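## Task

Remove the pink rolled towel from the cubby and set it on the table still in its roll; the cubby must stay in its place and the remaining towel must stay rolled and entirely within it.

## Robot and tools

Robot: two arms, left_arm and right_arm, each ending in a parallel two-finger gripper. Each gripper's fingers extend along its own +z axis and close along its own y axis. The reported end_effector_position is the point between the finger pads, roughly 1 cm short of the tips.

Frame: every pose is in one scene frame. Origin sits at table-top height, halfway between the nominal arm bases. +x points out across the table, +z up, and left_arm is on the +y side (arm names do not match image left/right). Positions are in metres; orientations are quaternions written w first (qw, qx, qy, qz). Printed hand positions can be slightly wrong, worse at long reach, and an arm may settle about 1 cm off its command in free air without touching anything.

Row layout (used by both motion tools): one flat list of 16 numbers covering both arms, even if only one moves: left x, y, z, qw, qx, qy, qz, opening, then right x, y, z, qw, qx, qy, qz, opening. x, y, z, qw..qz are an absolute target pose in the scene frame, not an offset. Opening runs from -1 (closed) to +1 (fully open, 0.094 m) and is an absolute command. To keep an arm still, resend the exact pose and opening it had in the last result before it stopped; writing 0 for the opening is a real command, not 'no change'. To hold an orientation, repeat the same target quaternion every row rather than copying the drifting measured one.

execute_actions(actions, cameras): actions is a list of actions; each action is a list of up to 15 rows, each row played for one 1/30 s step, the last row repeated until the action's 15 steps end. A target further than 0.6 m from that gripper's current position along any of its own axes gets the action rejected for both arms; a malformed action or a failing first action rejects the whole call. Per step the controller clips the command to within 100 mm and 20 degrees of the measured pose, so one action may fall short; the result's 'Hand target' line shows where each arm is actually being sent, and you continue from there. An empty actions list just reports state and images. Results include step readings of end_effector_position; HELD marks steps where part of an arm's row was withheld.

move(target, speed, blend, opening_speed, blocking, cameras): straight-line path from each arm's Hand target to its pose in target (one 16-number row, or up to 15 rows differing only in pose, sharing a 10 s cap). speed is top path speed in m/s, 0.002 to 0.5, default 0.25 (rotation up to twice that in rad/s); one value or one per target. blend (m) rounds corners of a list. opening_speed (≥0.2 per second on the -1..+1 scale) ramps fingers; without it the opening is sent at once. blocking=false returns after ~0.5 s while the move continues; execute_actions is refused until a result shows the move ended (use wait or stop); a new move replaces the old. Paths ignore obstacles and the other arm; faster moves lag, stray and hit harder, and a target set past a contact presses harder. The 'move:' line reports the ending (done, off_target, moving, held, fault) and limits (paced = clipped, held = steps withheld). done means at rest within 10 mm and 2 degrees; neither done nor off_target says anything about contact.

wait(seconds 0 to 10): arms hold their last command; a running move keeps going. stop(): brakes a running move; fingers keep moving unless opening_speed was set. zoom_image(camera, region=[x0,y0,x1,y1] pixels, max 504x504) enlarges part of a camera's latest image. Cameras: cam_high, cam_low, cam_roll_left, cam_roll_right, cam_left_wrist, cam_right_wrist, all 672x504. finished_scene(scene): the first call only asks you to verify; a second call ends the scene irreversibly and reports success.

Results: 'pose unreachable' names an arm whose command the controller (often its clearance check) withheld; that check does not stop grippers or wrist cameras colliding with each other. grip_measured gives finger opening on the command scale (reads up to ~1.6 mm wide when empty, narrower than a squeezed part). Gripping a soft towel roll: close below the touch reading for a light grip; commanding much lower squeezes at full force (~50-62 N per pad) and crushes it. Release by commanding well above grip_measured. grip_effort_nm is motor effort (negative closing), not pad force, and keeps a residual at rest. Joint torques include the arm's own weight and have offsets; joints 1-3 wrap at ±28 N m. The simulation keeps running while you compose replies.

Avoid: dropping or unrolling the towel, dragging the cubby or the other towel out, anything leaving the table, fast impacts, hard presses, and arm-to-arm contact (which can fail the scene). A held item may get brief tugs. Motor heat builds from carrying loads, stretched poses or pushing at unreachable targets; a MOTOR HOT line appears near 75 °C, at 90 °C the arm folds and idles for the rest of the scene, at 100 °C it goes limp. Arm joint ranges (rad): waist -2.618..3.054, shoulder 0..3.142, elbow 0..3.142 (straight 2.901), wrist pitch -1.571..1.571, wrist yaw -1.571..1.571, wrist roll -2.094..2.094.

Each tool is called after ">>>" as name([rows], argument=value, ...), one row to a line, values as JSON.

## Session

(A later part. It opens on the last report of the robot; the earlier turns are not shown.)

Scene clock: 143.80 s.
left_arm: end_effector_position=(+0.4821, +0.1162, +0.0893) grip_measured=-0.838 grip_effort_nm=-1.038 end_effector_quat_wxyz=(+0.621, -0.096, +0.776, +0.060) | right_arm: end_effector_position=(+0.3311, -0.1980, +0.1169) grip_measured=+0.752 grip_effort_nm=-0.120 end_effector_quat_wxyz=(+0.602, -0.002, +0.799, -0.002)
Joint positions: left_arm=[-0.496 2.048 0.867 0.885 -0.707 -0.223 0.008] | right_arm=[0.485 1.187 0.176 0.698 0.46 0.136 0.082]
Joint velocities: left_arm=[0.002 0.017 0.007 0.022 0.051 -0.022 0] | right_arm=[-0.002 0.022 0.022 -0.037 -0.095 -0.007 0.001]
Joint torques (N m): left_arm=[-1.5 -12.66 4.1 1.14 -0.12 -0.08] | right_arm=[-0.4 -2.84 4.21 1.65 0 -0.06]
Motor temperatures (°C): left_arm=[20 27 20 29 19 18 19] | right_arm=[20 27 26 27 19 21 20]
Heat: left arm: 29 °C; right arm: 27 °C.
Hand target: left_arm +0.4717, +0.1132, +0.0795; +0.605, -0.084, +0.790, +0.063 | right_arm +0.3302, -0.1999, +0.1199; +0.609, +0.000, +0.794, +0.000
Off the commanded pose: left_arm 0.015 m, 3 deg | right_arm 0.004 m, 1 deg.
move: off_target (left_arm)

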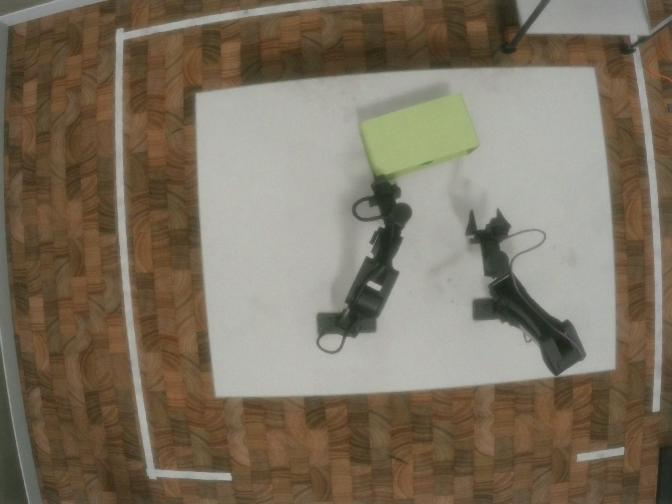

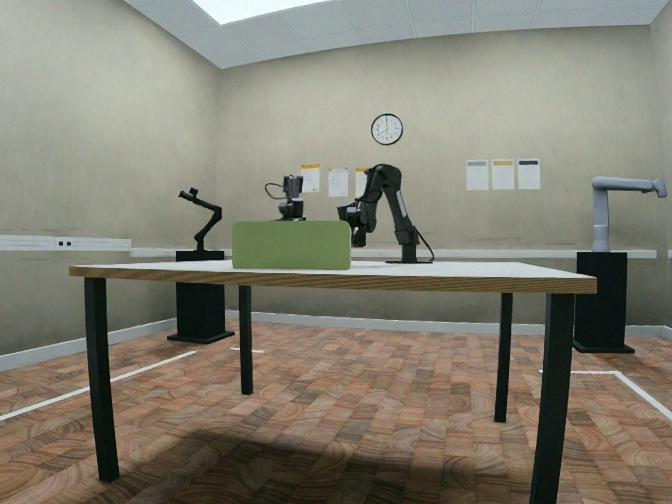

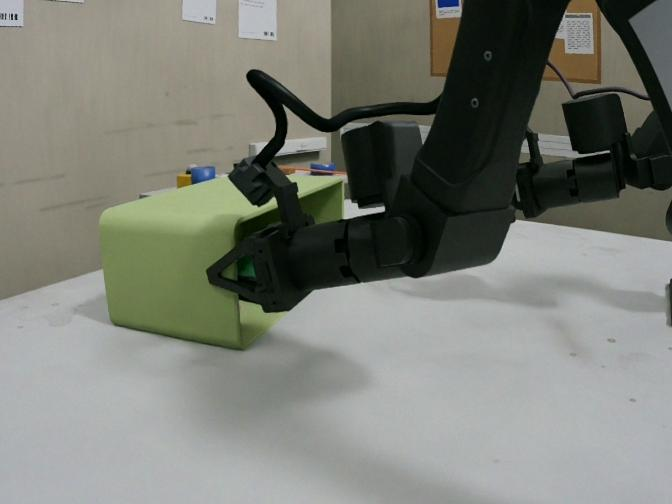

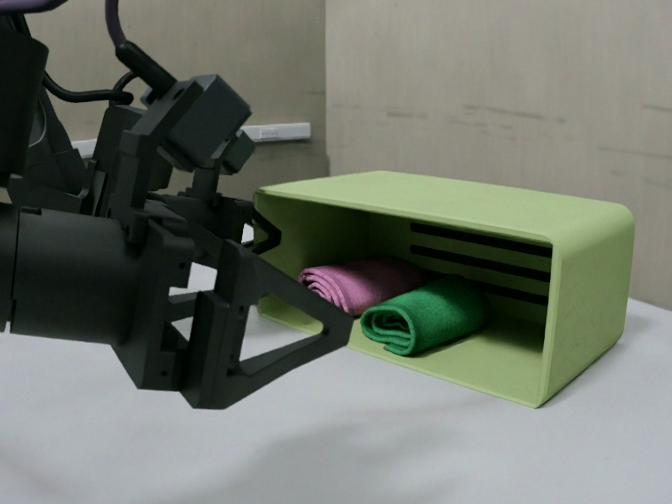

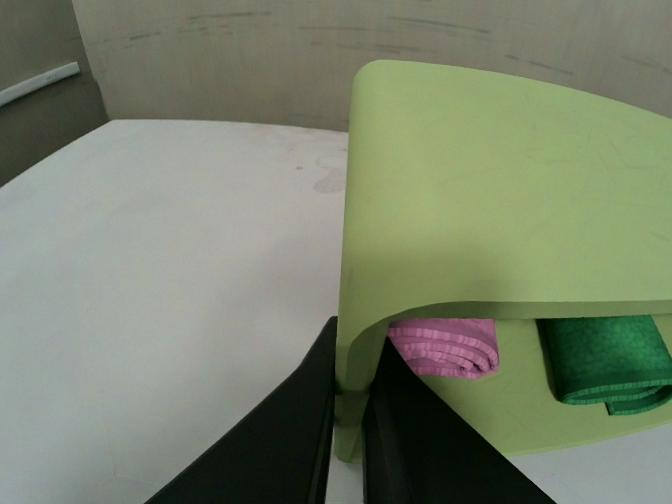

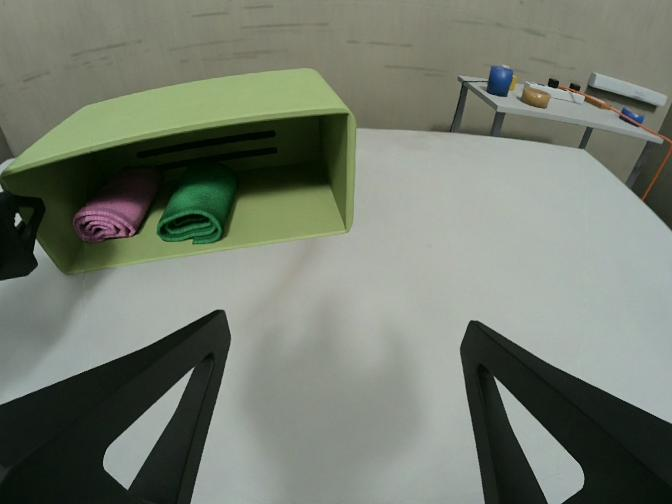

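>>> move(target=[0.471,0.112,0.08,0.6055,-0.0829,0.7891,0.0636,0.15,0.33,-0.2,0.12,0.6088,0,0.7934,0,0.75], opening_speed=1.0, cameras=[])

>>> move(target=[0.37,0.1,0.09,0.6055,-0.0829,0.7891,0.0636,0.15,0.38,-0.09,0.14,0.3971,0.4334,0.5964,0.5466,0.4], speed=0.12)

Scene clock: 149.10 s.
left_arm: end_effector_position=(+0.4777, +0.1113, +0.0839) grip_measured=+0.148 grip_effort_nm=0.095 end_effector_quat_wxyz=(+0.615, -0.087, +0.782, +0.061) | right_arm: end_effector_position=(+0.3311, -0.1980, +0.1170) grip_measured=+0.752 grip_effort_nm=-0.120 end_effector_quat_wxyz=(+0.602, -0.002, +0.799, -0.002)
Joint positions: left_arm=[-0.509 2.048 0.86 0.871 -0.708 -0.223 0.054] | right_arm=[0.485 1.187 0.176 0.699 0.46 0.136 0.082]
Joint velocities: left_arm=[-0.017 -0.007 -0.007 -0.081 -0.007 -0.022 0] | right_arm=[-0.002 0.017 -0.007 0.051 0.066 0.022 -0.001]
Joint torques (N m): left_arm=[-0.54 -12.59 4.64 1.33 -0.17 -0.07] | right_arm=[-0.43 -2.82 4.19 1.65 0.01 -0.06]
Motor temperatures (°C): left_arm=[20 28 19 29 19 18 19] | right_arm=[20 26 26 27 19 21 20]
Heat: left arm: 29 °C; right arm: 27 °C.
Hand target: left_arm +0.4711, +0.1122, +0.0799; +0.605, -0.083, +0.789, +0.064 | right_arm +0.3302, -0.1999, +0.1200; +0.609, +0.000, +0.793, +0.000
Off the commanded pose: left_arm 0.008 m, 1 deg | right_arm 0.004 m, 1 deg.
move: done
No camera images: "cameras" was empty.

Scene clock: 156.20 s.
left_arm: end_effector_position=(+0.3770, +0.0958, +0.0917) grip_measured=+0.148 grip_effort_nm=0.100 end_effector_quat_wxyz=(+0.609, -0.084, +0.786, +0.055) | right_arm: end_effector_position=(+0.3749, -0.0956, +0.1301) grip_measured=+0.402 grip_effort_nm=-0.125 end_effector_quat_wxyz=(+0.397, +0.436, +0.605, +0.535)
Joint positions: left_arm=[-0.73 1.796 0.564 0.817 -0.899 -0.349 0.054] | right_arm=[0.578 1.668 0.345 1.205 0.262 1.588 0.066]
Joint velocities: left_arm=[-0.012 -0.017 0.007 -0.051 0.022 -0.037 0] | right_arm=[0.007 0.012 -0.012 -0.022 -0.037 -0.066 0]
Joint torques (N m): left_arm=[-0.68 -9.89 4.29 1.16 -0.42 -0.08] | right_arm=[0.53 -3.73 6.13 1.71 0.03 -0.02]
Motor temperatures (°C): left_arm=[20 28 19 29 19 18 19] | right_arm=[20 25 26 28 19 21 20]
Heat: left arm: 29 °C; right arm: 28 °C.
Hand target: left_arm +0.3702, +0.1006, +0.0896; +0.605, -0.083, +0.790, +0.063 | right_arm +0.3800, -0.0901, +0.1391; +0.401, +0.432, +0.596, +0.546
Off the commanded pose: left_arm 0.008 m, 1 deg | right_arm 0.012 m, 2 deg.
move: off_target (right_arm)

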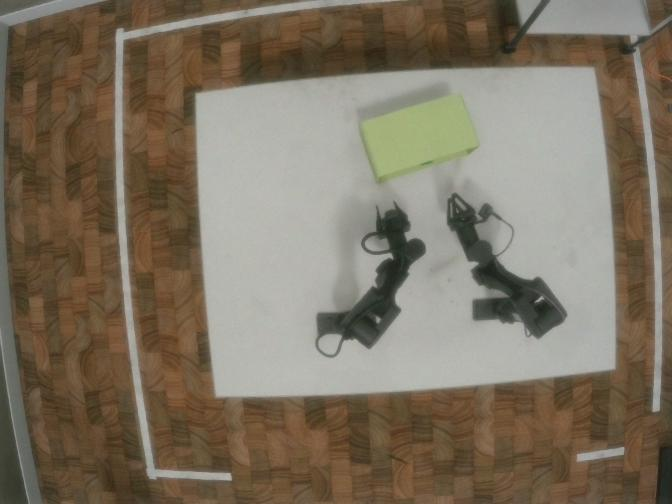

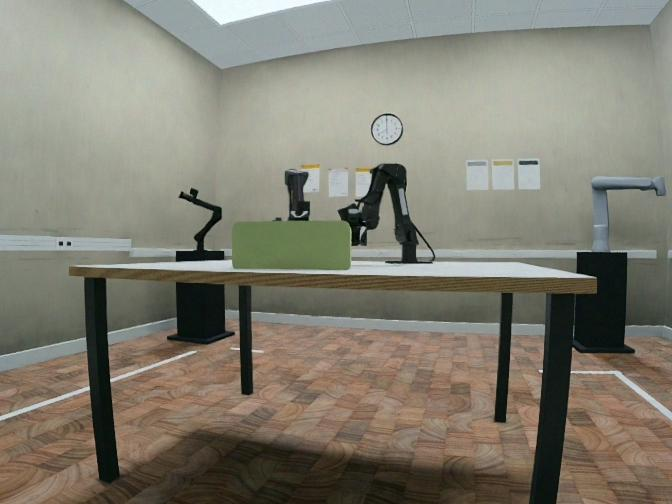

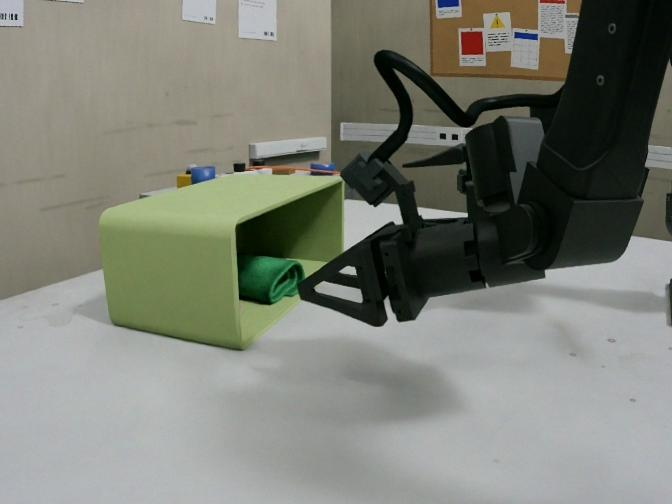

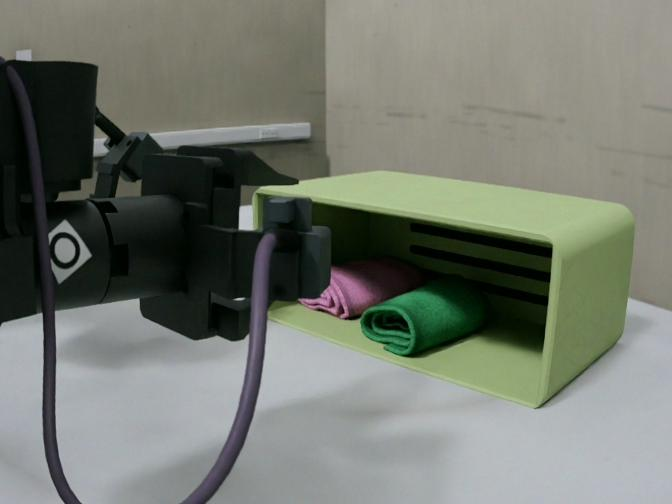

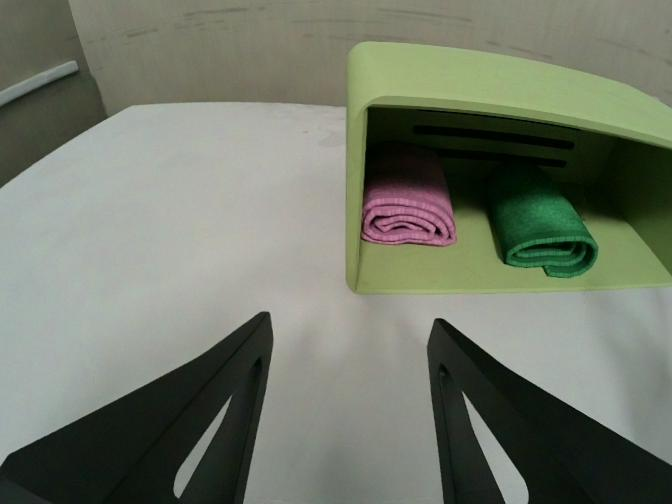

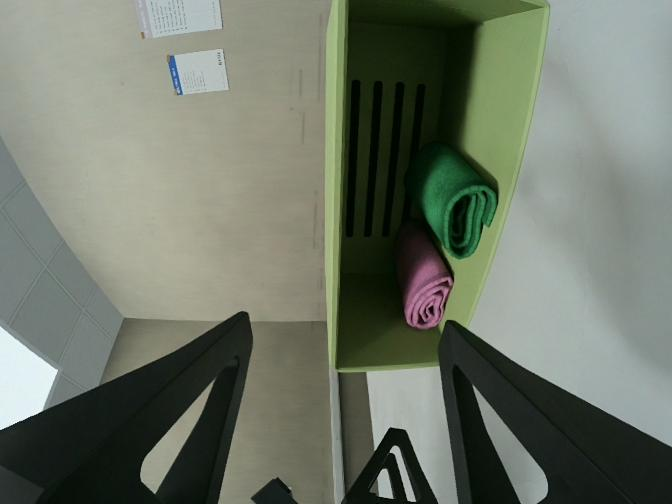

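>>> zoom_image(camera="cam_left_wrist", region=[320, 90, 520, 310])

>>> zoom_image(camera="cam_right_wrist", region=[310, 130, 560, 400])

>>> zoom_image(camera="cam_roll_right", region=[250, 180, 570, 420])

Scaled by 2.291 from the camera's 672x504 image, which has a finer 960x720 frame.

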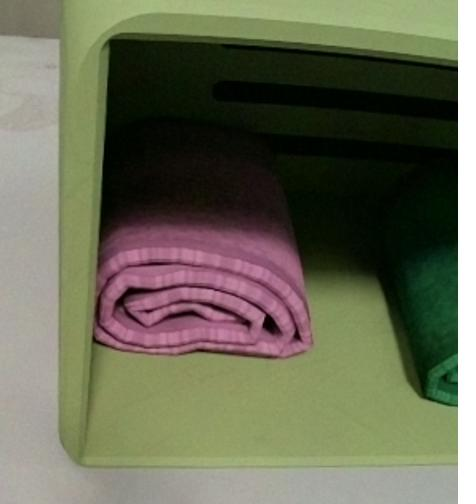

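Scaled by 1.867 from the camera's 672x504 image, which has a finer 960x720 frame.

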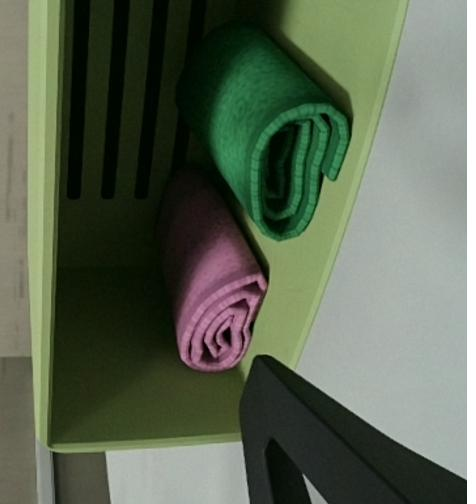

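Scaled by 1.575 from the camera's 672x504 image, which has a finer 960x720 frame.

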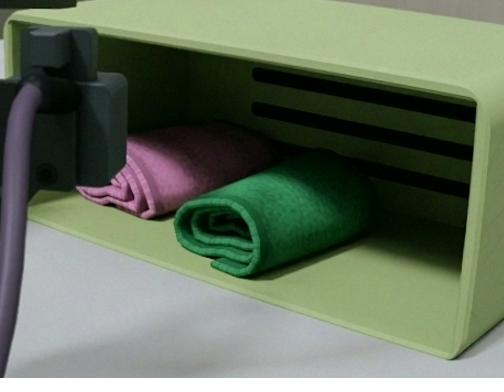

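>>> move([
  [0.40,0.04,0.06,0.6555,-0.0257,0.7369,0.1634,0.8,0.33,-0.22,0.14,0.3971,0.4334,0.5964,0.5466,0.4],
  [0.425,0.044,0.024,0.6555,-0.0257,0.7369,0.1634,0.8,0.31,-0.25,0.14,0.3971,0.4334,0.5964,0.5466,0.4],
], speed=0.12)

>>> zoom_image(camera="cam_left_wrist", region=[200, 100, 500, 324])

Scene clock: 166.23 s.
left_arm: end_effector_position=(+0.4230, +0.0419, +0.0459) grip_measured=+0.798 grip_effort_nm=0.100 end_effector_quat_wxyz=(+0.674, -0.052, +0.723, +0.140) | right_arm: end_effector_position=(+0.3135, -0.2474, +0.1415) grip_measured=+0.402 grip_effort_nm=-0.125 end_effector_quat_wxyz=(+0.386, +0.445, +0.587, +0.555)
Joint positions: left_arm=[-0.788 2.375 0.891 1.373 -1.077 0.036 0.084] | right_arm=[-0.19 1.11 0.008 1.003 -0.508 1.563 0.066]
Joint velocities: left_arm=[-0.012 0.007 -0.002 0.022 0.022 0.037 0] | right_arm=[-0.002 -0.017 -0.017 0.022 0.037 0.095 0]
Joint torques (N m): left_arm=[0.79 -8.38 5.22 1.07 0.03 0.19] | right_arm=[-0.42 -2.4 3.99 1.44 -0.11 -0.12]
Motor temperatures (°C): left_arm=[20 28 19 29 19 18 19] | right_arm=[20 25 26 28 19 21 20]
Heat: left arm: 29 °C; right arm: 28 °C.
Hand target: left_arm +0.4236, +0.0447, +0.0249; +0.656, -0.025, +0.736, +0.164 | right_arm +0.3108, -0.2474, +0.1415; +0.390, +0.440, +0.589, +0.554
Off the commanded pose: left_arm 0.022 m, 5 deg | right_arm 0.005 m, 2 deg.
move: off_target (left_arm)

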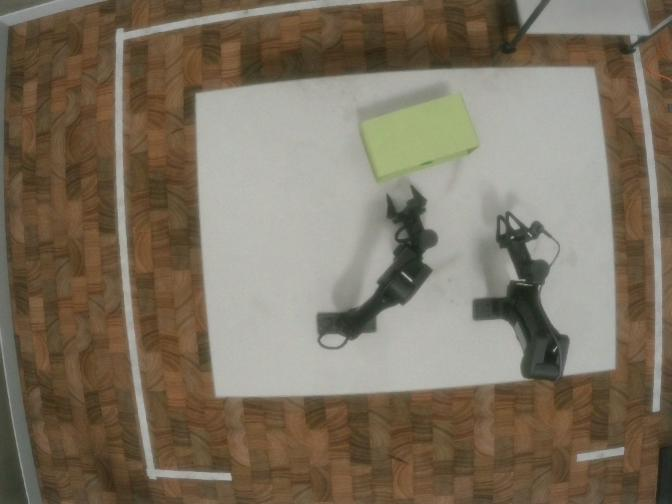

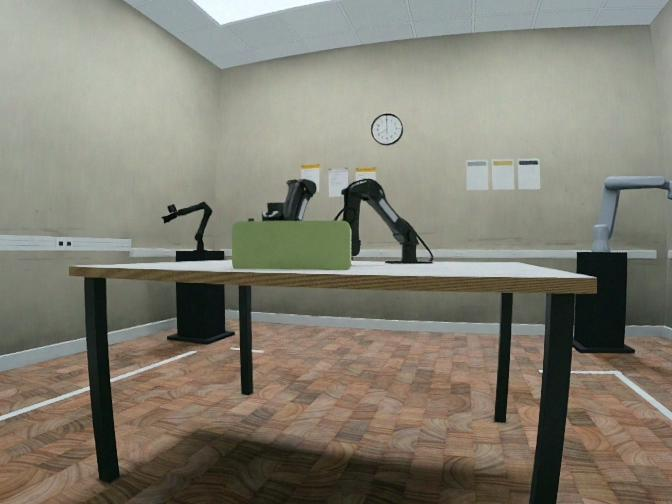

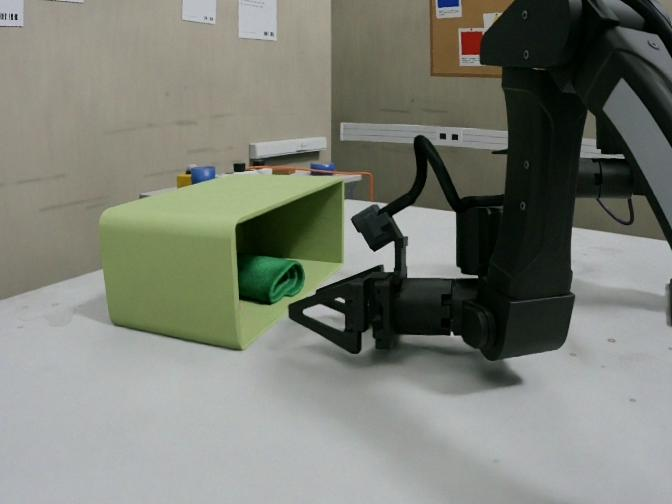

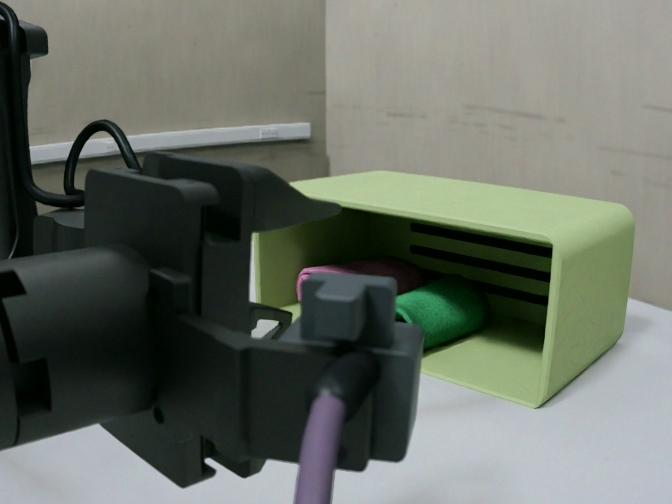

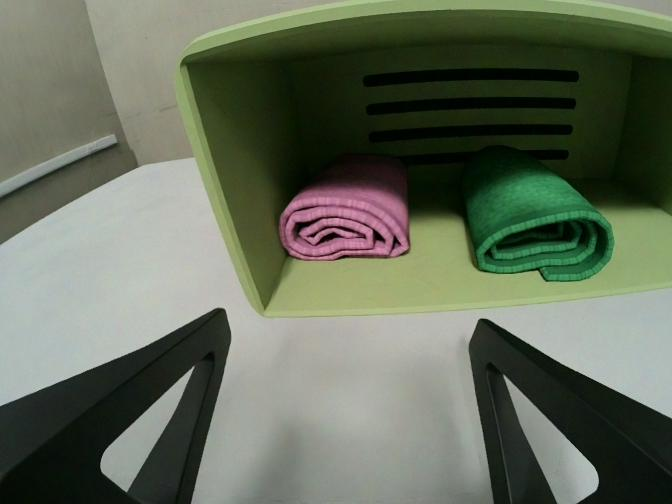

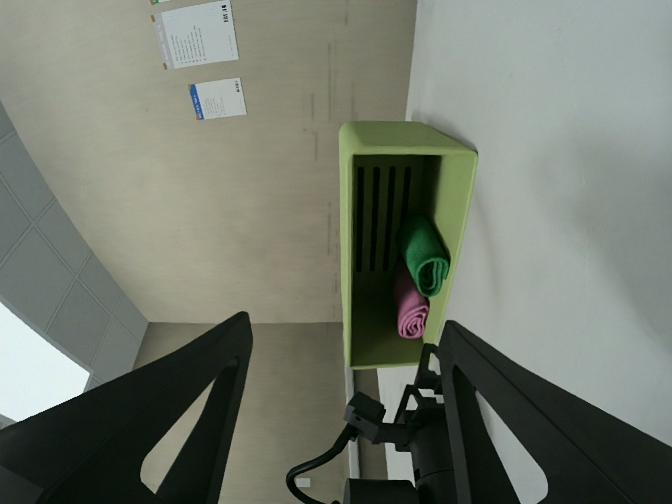

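Scaled by 1.680 from the camera's 672x504 image, which has a finer 960x720 frame.

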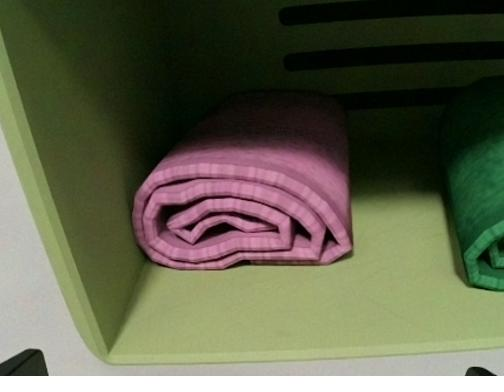

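>>> move([
  [0.434,0.031,0.012,0.6555,-0.0257,0.7369,0.1634,0.8,0.31,-0.25,0.14,0.3971,0.4334,0.5964,0.5466,0.4],
  [0.5,0.051,0.012,0.6555,-0.0257,0.7369,0.1634,0.8,0.31,-0.25,0.14,0.3971,0.4334,0.5964,0.5466,0.4],
], speed=0.06, cameras=["cam_left_wrist","cam_roll_left","cam_roll_right","cam_right_wrist"])

>>> zoom_image(camera="cam_left_wrist", region=[150, 100, 550, 400])

Scene clock: 169.83 s.
left_arm: end_effector_position=(+0.4975, +0.0481, +0.0474) grip_measured=+0.798 grip_effort_nm=0.090 end_effector_quat_wxyz=(+0.689, -0.065, +0.710, +0.129) | right_arm: end_effector_position=(+0.3131, -0.2497, +0.1407) grip_measured=+0.402 grip_effort_nm=-0.129 end_effector_quat_wxyz=(+0.394, +0.437, +0.594, +0.548)
Joint positions: left_arm=[-0.647 2.49 1.138 1.321 -0.938 0.069 0.084] | right_arm=[-0.206 1.11 0.008 0.999 -0.523 1.531 0.066]
Joint velocities: left_arm=[-0.022 -0.012 -0.007 0.007 -0.066 -0.007 0] | right_arm=[-0.012 0.002 -0.002 -0.022 -0.037 0.007 0.001]
Joint torques (N m): left_arm=[0.81 -9.48 6.32 0.69 0.08 0.27] | right_arm=[-0.51 -2.26 3.89 1.44 -0.12 -0.11]
Motor temperatures (°C): left_arm=[20 28 19 28 19 18 19] | right_arm=[20 25 26 28 19 21 20]
Heat: left arm: 28 °C; right arm: 28 °C.
Hand target: left_arm +0.4972, +0.0520, +0.0129; +0.656, -0.026, +0.736, +0.162 | right_arm +0.3101, -0.2499, +0.1400; +0.397, +0.434, +0.596, +0.547
Off the commanded pose: left_arm 0.036 m, 8 deg | right_arm 0.003 m, 1 deg.
move: off_target (left_arm)
Images, in order (width x height): cam_roll_left 672x504, cam_roll_right 672x504, cam_left_wrist 672x504, cam_right_wrist 672x504.

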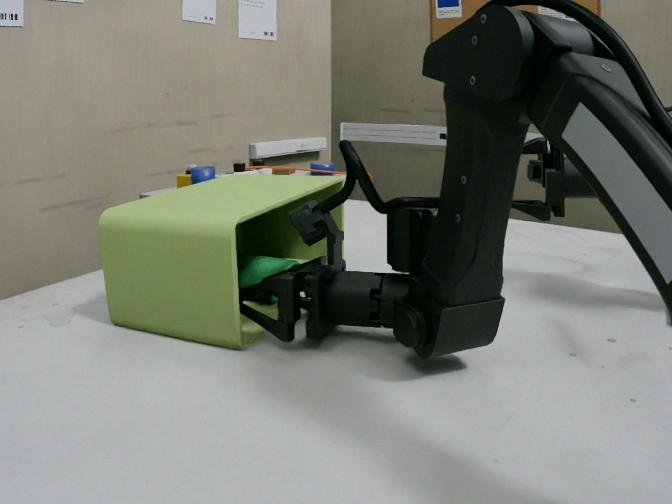

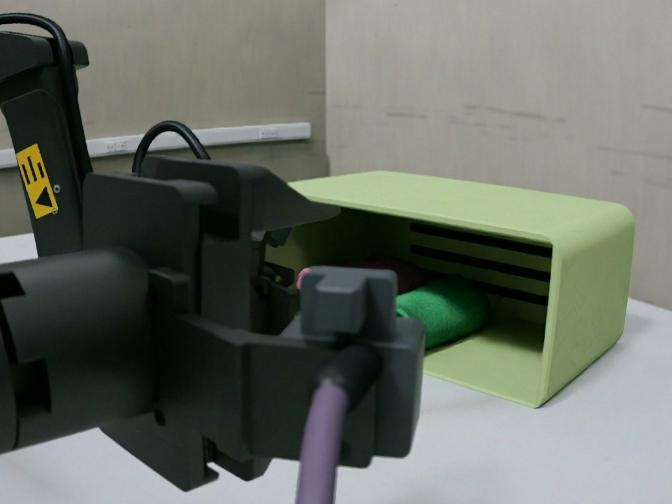

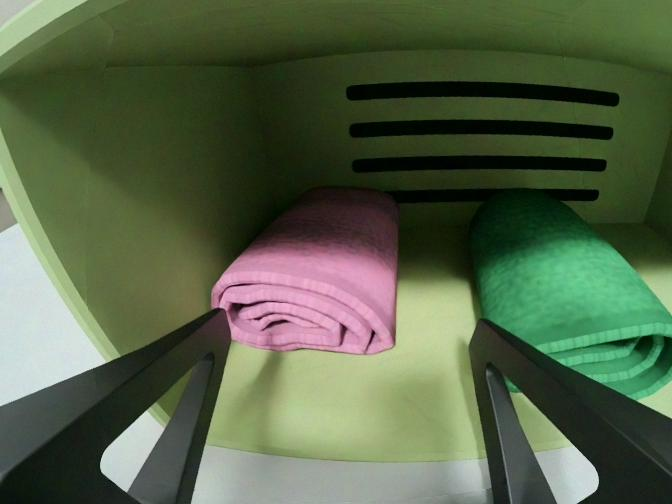

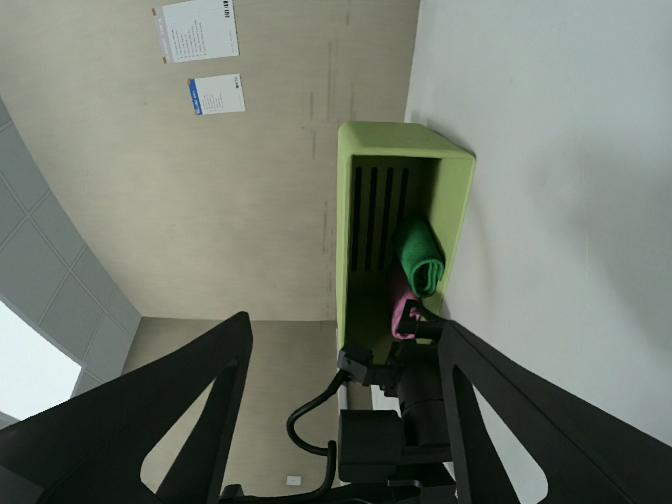

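Scaled by 1.260 from the camera's 672x504 image, which has a finer 960x720 frame.

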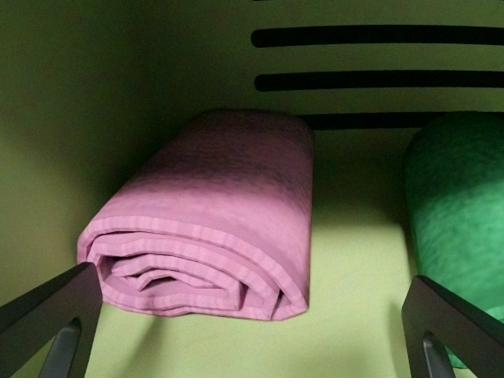

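>>> move(target=[0.496,0.0645,0.0,0.643,-0.0262,0.7485,0.1603,0.8,0.31,-0.25,0.14,0.3971,0.4334,0.5964,0.5466,0.4], speed=0.05, cameras=["cam_left_wrist","cam_roll_left","cam_high"])

>>> zoom_image(camera="cam_left_wrist", region=[150, 100, 550, 400])

Scene clock: 172.83 s.
left_arm: end_effector_position=(+0.5010, +0.0517, +0.0447) grip_measured=+0.798 grip_effort_nm=0.095 end_effector_quat_wxyz=(+0.689, -0.068, +0.713, +0.114) | right_arm: end_effector_position=(+0.3130, -0.2496, +0.1406) grip_measured=+0.402 grip_effort_nm=-0.125 end_effector_quat_wxyz=(+0.394, +0.437, +0.595, +0.548)
Joint positions: left_arm=[-0.631 2.49 1.131 1.318 -0.905 0.037 0.084] | right_arm=[-0.206 1.11 0.008 0.999 -0.524 1.53 0.066]
Joint velocities: left_arm=[-0.012 -0.002 -0.007 -0.022 0.081 0.051 0] | right_arm=[0.002 0.007 0.007 -0.022 -0.022 -0.007 0]
Joint torques (N m): left_arm=[1.42 -10.43 2.52 0.57 0.03 0.16] | right_arm=[-0.54 -2.28 3.89 1.44 -0.11 -0.12]
Motor temperatures (°C): left_arm=[20 28 19 28 19 18 19] | right_arm=[20 25 26 28 19 21 20]
Heat: left arm: 28 °C; right arm: 28 °C.
Hand target: left_arm +0.4932, +0.0659, +0.0016; +0.644, -0.027, +0.748, +0.159 | right_arm +0.3101, -0.2499, +0.1400; +0.397, +0.433, +0.596, +0.547
Off the commanded pose: left_arm 0.047 m, 10 deg | right_arm 0.003 m, 1 deg.
move: off_target (left_arm)
Images, in order (width x height): cam_high 672x504, cam_roll_left 672x504, cam_left_wrist 672x504.

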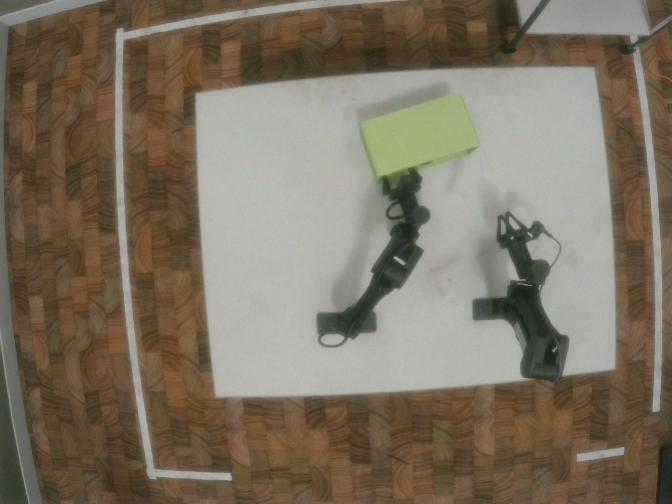

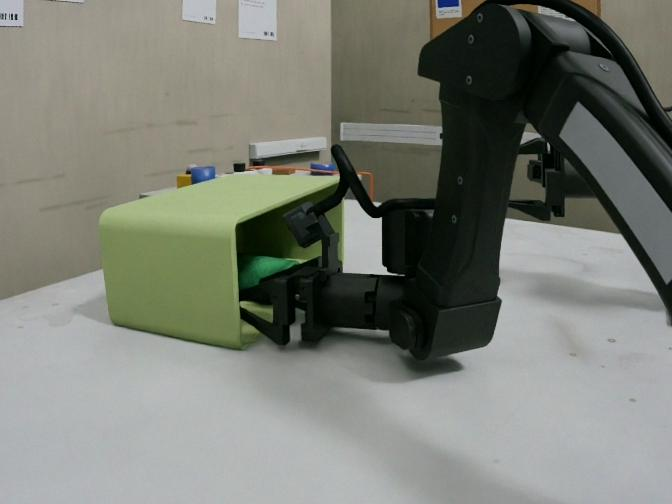

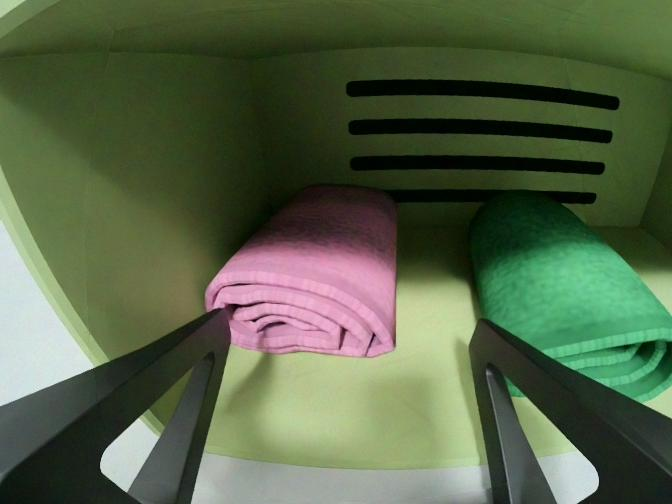

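Scaled by 1.260 from the camera's 672x504 image, which has a finer 960x720 frame.

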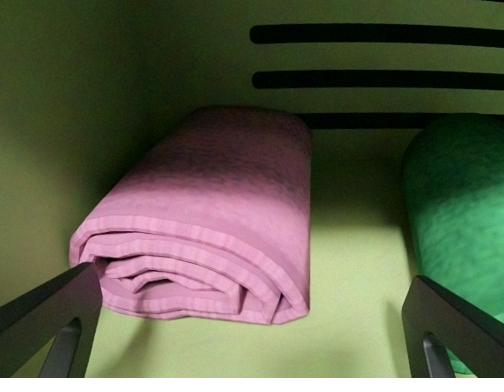

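>>> move([
  [0.468,0.053,0.03,0.6232,-0.1082,0.7696,0.0876,0.85,0.31,-0.25,0.14,0.3971,0.4334,0.5964,0.5466,0.4],
  [0.468,0.053,0.018,0.6232,-0.1082,0.7696,0.0876,0.85,0.31,-0.25,0.14,0.3971,0.4334,0.5964,0.5466,0.4],
], speed=0.06, cameras=["cam_left_wrist","cam_roll_left","cam_high"])

Scene clock: 176.40 s.
left_arm: end_effector_position=(+0.4752, +0.0509, +0.0302) grip_measured=+0.848 grip_effort_nm=0.090 end_effector_quat_wxyz=(+0.634, -0.115, +0.761, +0.075) | right_arm: end_effector_position=(+0.3130, -0.2496, +0.1406) grip_measured=+0.402 grip_effort_nm=-0.129 end_effector_quat_wxyz=(+0.394, +0.437, +0.595, +0.548)
Joint positions: left_arm=[-0.668 2.351 1.04 0.997 -0.927 -0.285 0.087] | right_arm=[-0.206 1.11 0.008 0.999 -0.524 1.53 0.066]
Joint velocities: left_arm=[-0.017 -0.017 -0.012 0.007 0.022 0.037 0] | right_arm=[-0.002 -0.022 0.002 -0.007 -0.051 0.007 0]
Joint torques (N m): left_arm=[-0.73 -12.04 4.37 1.2 -0.33 -0.13] | right_arm=[-0.53 -2.29 3.89 1.44 -0.11 -0.11]
Motor temperatures (°C): left_arm=[20 28 19 28 19 18 19] | right_arm=[20 25 26 27 19 21 20]
Heat: left arm: 28 °C; right arm: 27 °C.
Hand target: left_arm +0.4682, +0.0532, +0.0175; +0.622, -0.109, +0.770, +0.087 | right_arm +0.3101, -0.2500, +0.1400; +0.397, +0.433, +0.596, +0.547
Off the commanded pose: left_arm 0.014 m, 2 deg | right_arm 0.003 m, 1 deg.
move: off_target (left_arm)
Images, in order (width x height): cam_high 672x504, cam_roll_left 672x504, cam_left_wrist 672x504.

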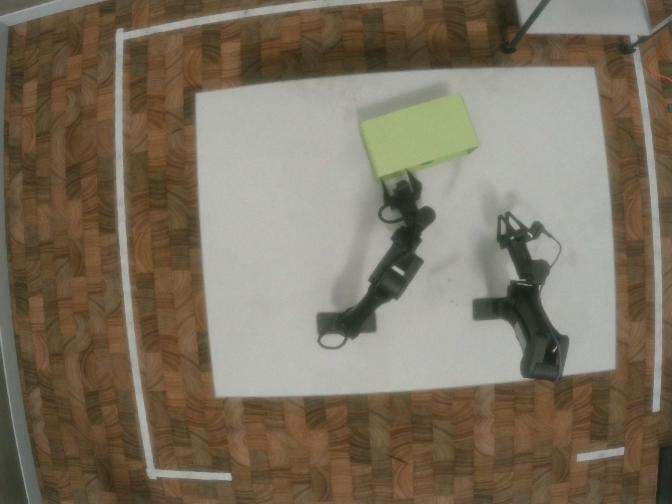

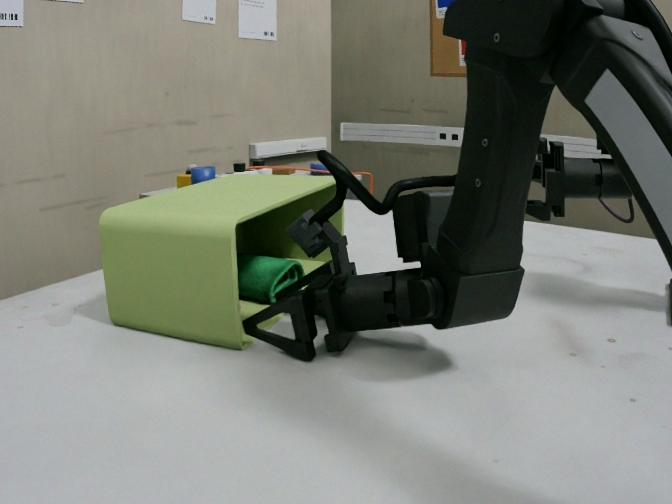

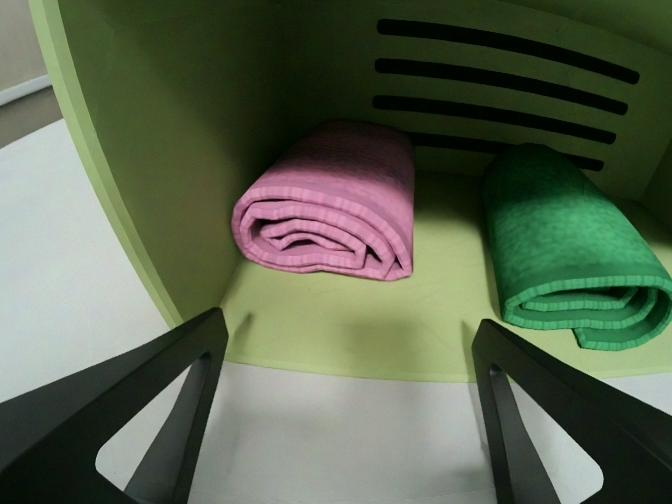

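>>> move(target=[0.506,0.068,0.015,0.6232,-0.1082,0.7696,0.0876,0.85,0.31,-0.25,0.14,0.3971,0.4334,0.5964,0.5466,0.4], speed=0.05, cameras=["cam_left_wrist","cam_roll_left","cam_high"])

Scene clock: 178.30 s.
left_arm: end_effector_position=(+0.5027, +0.0650, +0.0321) grip_measured=+0.848 grip_effort_nm=0.090 end_effector_quat_wxyz=(+0.637, -0.119, +0.758, +0.073) | right_arm: end_effector_position=(+0.3130, -0.2496, +0.1406) grip_measured=+0.402 grip_effort_nm=-0.125 end_effector_quat_wxyz=(+0.394, +0.437, +0.595, +0.548)
Joint positions: left_arm=[-0.599 2.381 1.104 0.997 -0.865 -0.258 0.087] | right_arm=[-0.206 1.11 0.008 0.999 -0.524 1.53 0.066]
Joint velocities: left_arm=[-0.022 0.002 0.012 -0.007 0.007 0.066 0] | right_arm=[0.002 0.002 0.017 0.007 0.051 -0.051 -0.001]
Joint torques (N m): left_arm=[0.98 -10.28 7.82 1.25 -0.11 0.08] | right_arm=[-0.53 -2.29 3.88 1.44 -0.11 -0.11]
Motor temperatures (°C): left_arm=[20 28 19 28 19 18 19] | right_arm=[20 25 26 27 19 21 20]
Heat: left arm: 28 °C; right arm: 27 °C.
Hand target: left_arm +0.5051, +0.0682, +0.0152; +0.623, -0.108, +0.769, +0.087 | right_arm +0.3101, -0.2500, +0.1400; +0.397, +0.433, +0.596, +0.547
Off the commanded pose: left_arm 0.018 m, 3 deg | right_arm 0.003 m, 1 deg.
move: off_target (left_arm)
Images, in order (width x height): cam_high 672x504, cam_roll_left 672x504, cam_left_wrist 672x504.

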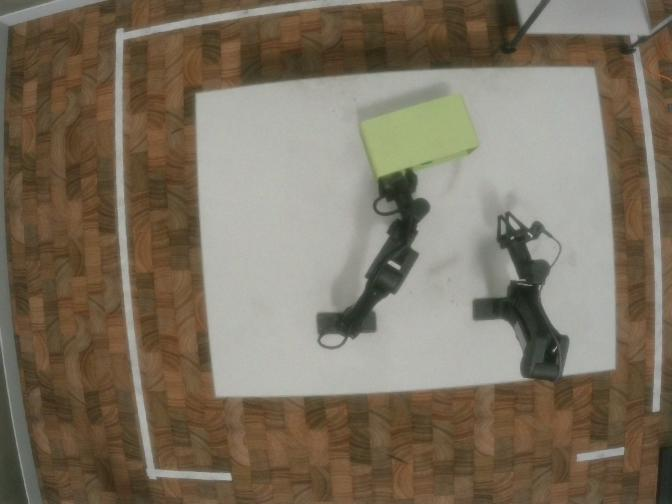

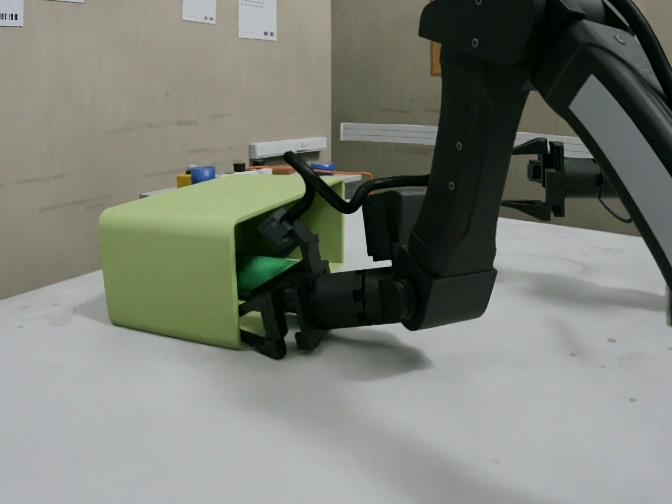

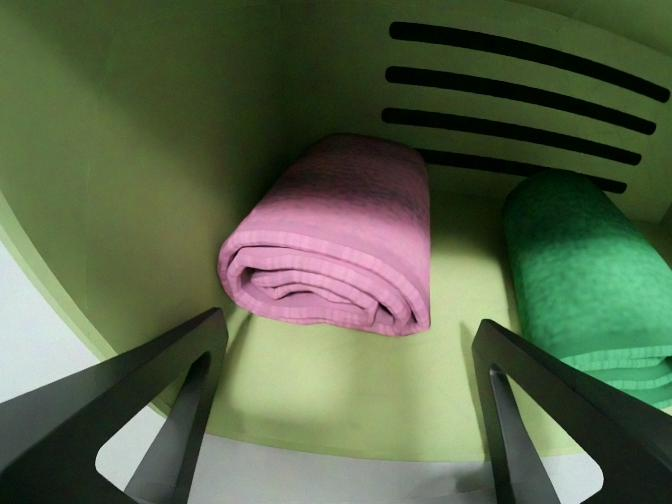

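>>> move(target=[0.528,0.083,0.012,0.6232,-0.1082,0.7696,0.0876,0.85,0.31,-0.25,0.14,0.3971,0.4334,0.5964,0.5466,0.4], speed=0.04, cameras=["cam_left_wrist","cam_roll_left","cam_high"])

>>> zoom_image(camera="cam_left_wrist", region=[150, 150, 550, 450])

Scene clock: 179.90 s.
left_arm: end_effector_position=(+0.5244, +0.0790, +0.0326) grip_measured=+0.848 grip_effort_nm=0.095 end_effector_quat_wxyz=(+0.638, -0.118, +0.757, +0.075) | right_arm: end_effector_position=(+0.3130, -0.2495, +0.1405) grip_measured=+0.402 grip_effort_nm=-0.129 end_effector_quat_wxyz=(+0.393, +0.437, +0.595, +0.548)
Joint positions: left_arm=[-0.543 2.408 1.156 0.997 -0.813 -0.226 0.087] | right_arm=[-0.206 1.11 0.008 0.998 -0.524 1.53 0.066]
Joint velocities: left_arm=[-0.017 0.002 0.007 -0.007 -0.022 -0.007 0] | right_arm=[-0.007 -0.012 -0.017 -0.051 0.037 0.022 -0.001]
Joint torques (N m): left_arm=[1.21 -10.26 7.94 1.29 -0.03 0.04] | right_arm=[-0.51 -2.29 3.89 1.45 -0.12 -0.11]
Motor temperatures (°C): left_arm=[20 28 19 28 19 18 19] | right_arm=[20 25 26 27 19 21 20]
Heat: left arm: 28 °C; right arm: 27 °C.
Hand target: left_arm +0.5267, +0.0832, +0.0124; +0.623, -0.108, +0.770, +0.087 | right_arm +0.3101, -0.2499, +0.1399; +0.397, +0.433, +0.596, +0.547
Off the commanded pose: left_arm 0.021 m, 3 deg | right_arm 0.003 m, 1 deg.
move: off_target (left_arm)
Images, in order (width x height): cam_high 672x504, cam_roll_left 672x504, cam_left_wrist 672x504.

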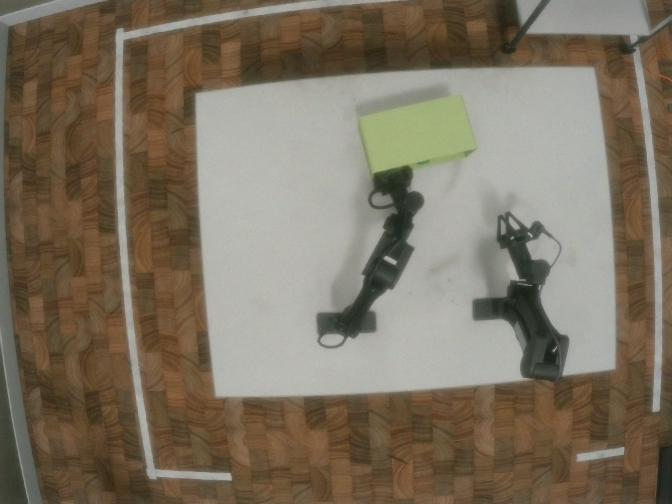

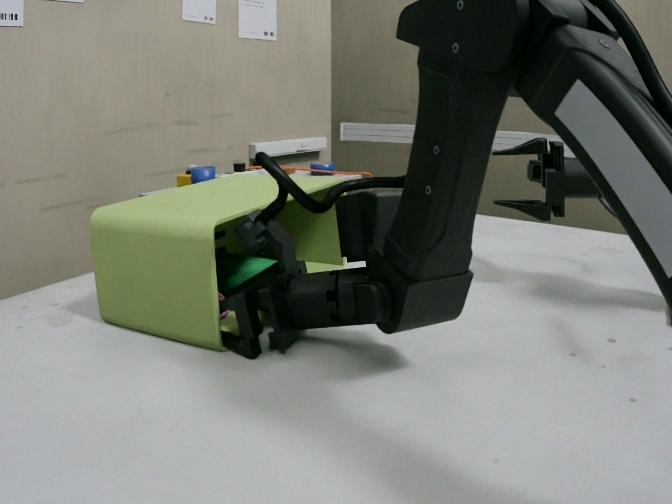

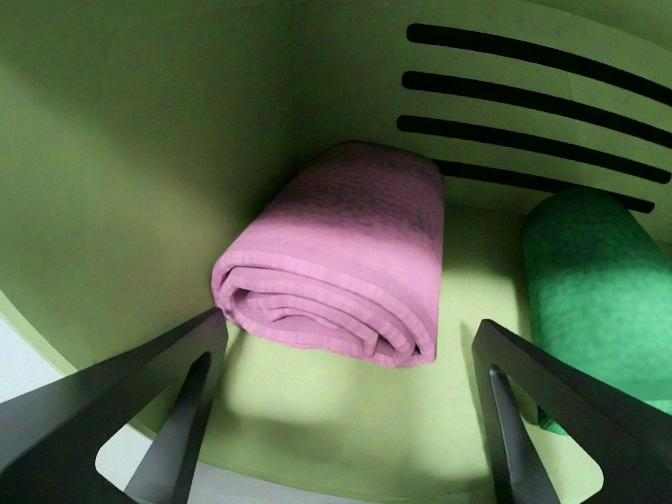

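Scaled by 1.260 from the camera's 672x504 image, which has a finer 960x720 frame.

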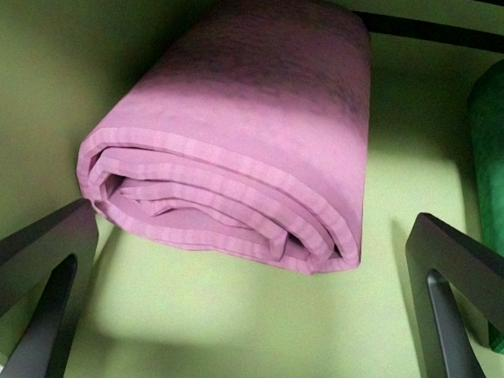

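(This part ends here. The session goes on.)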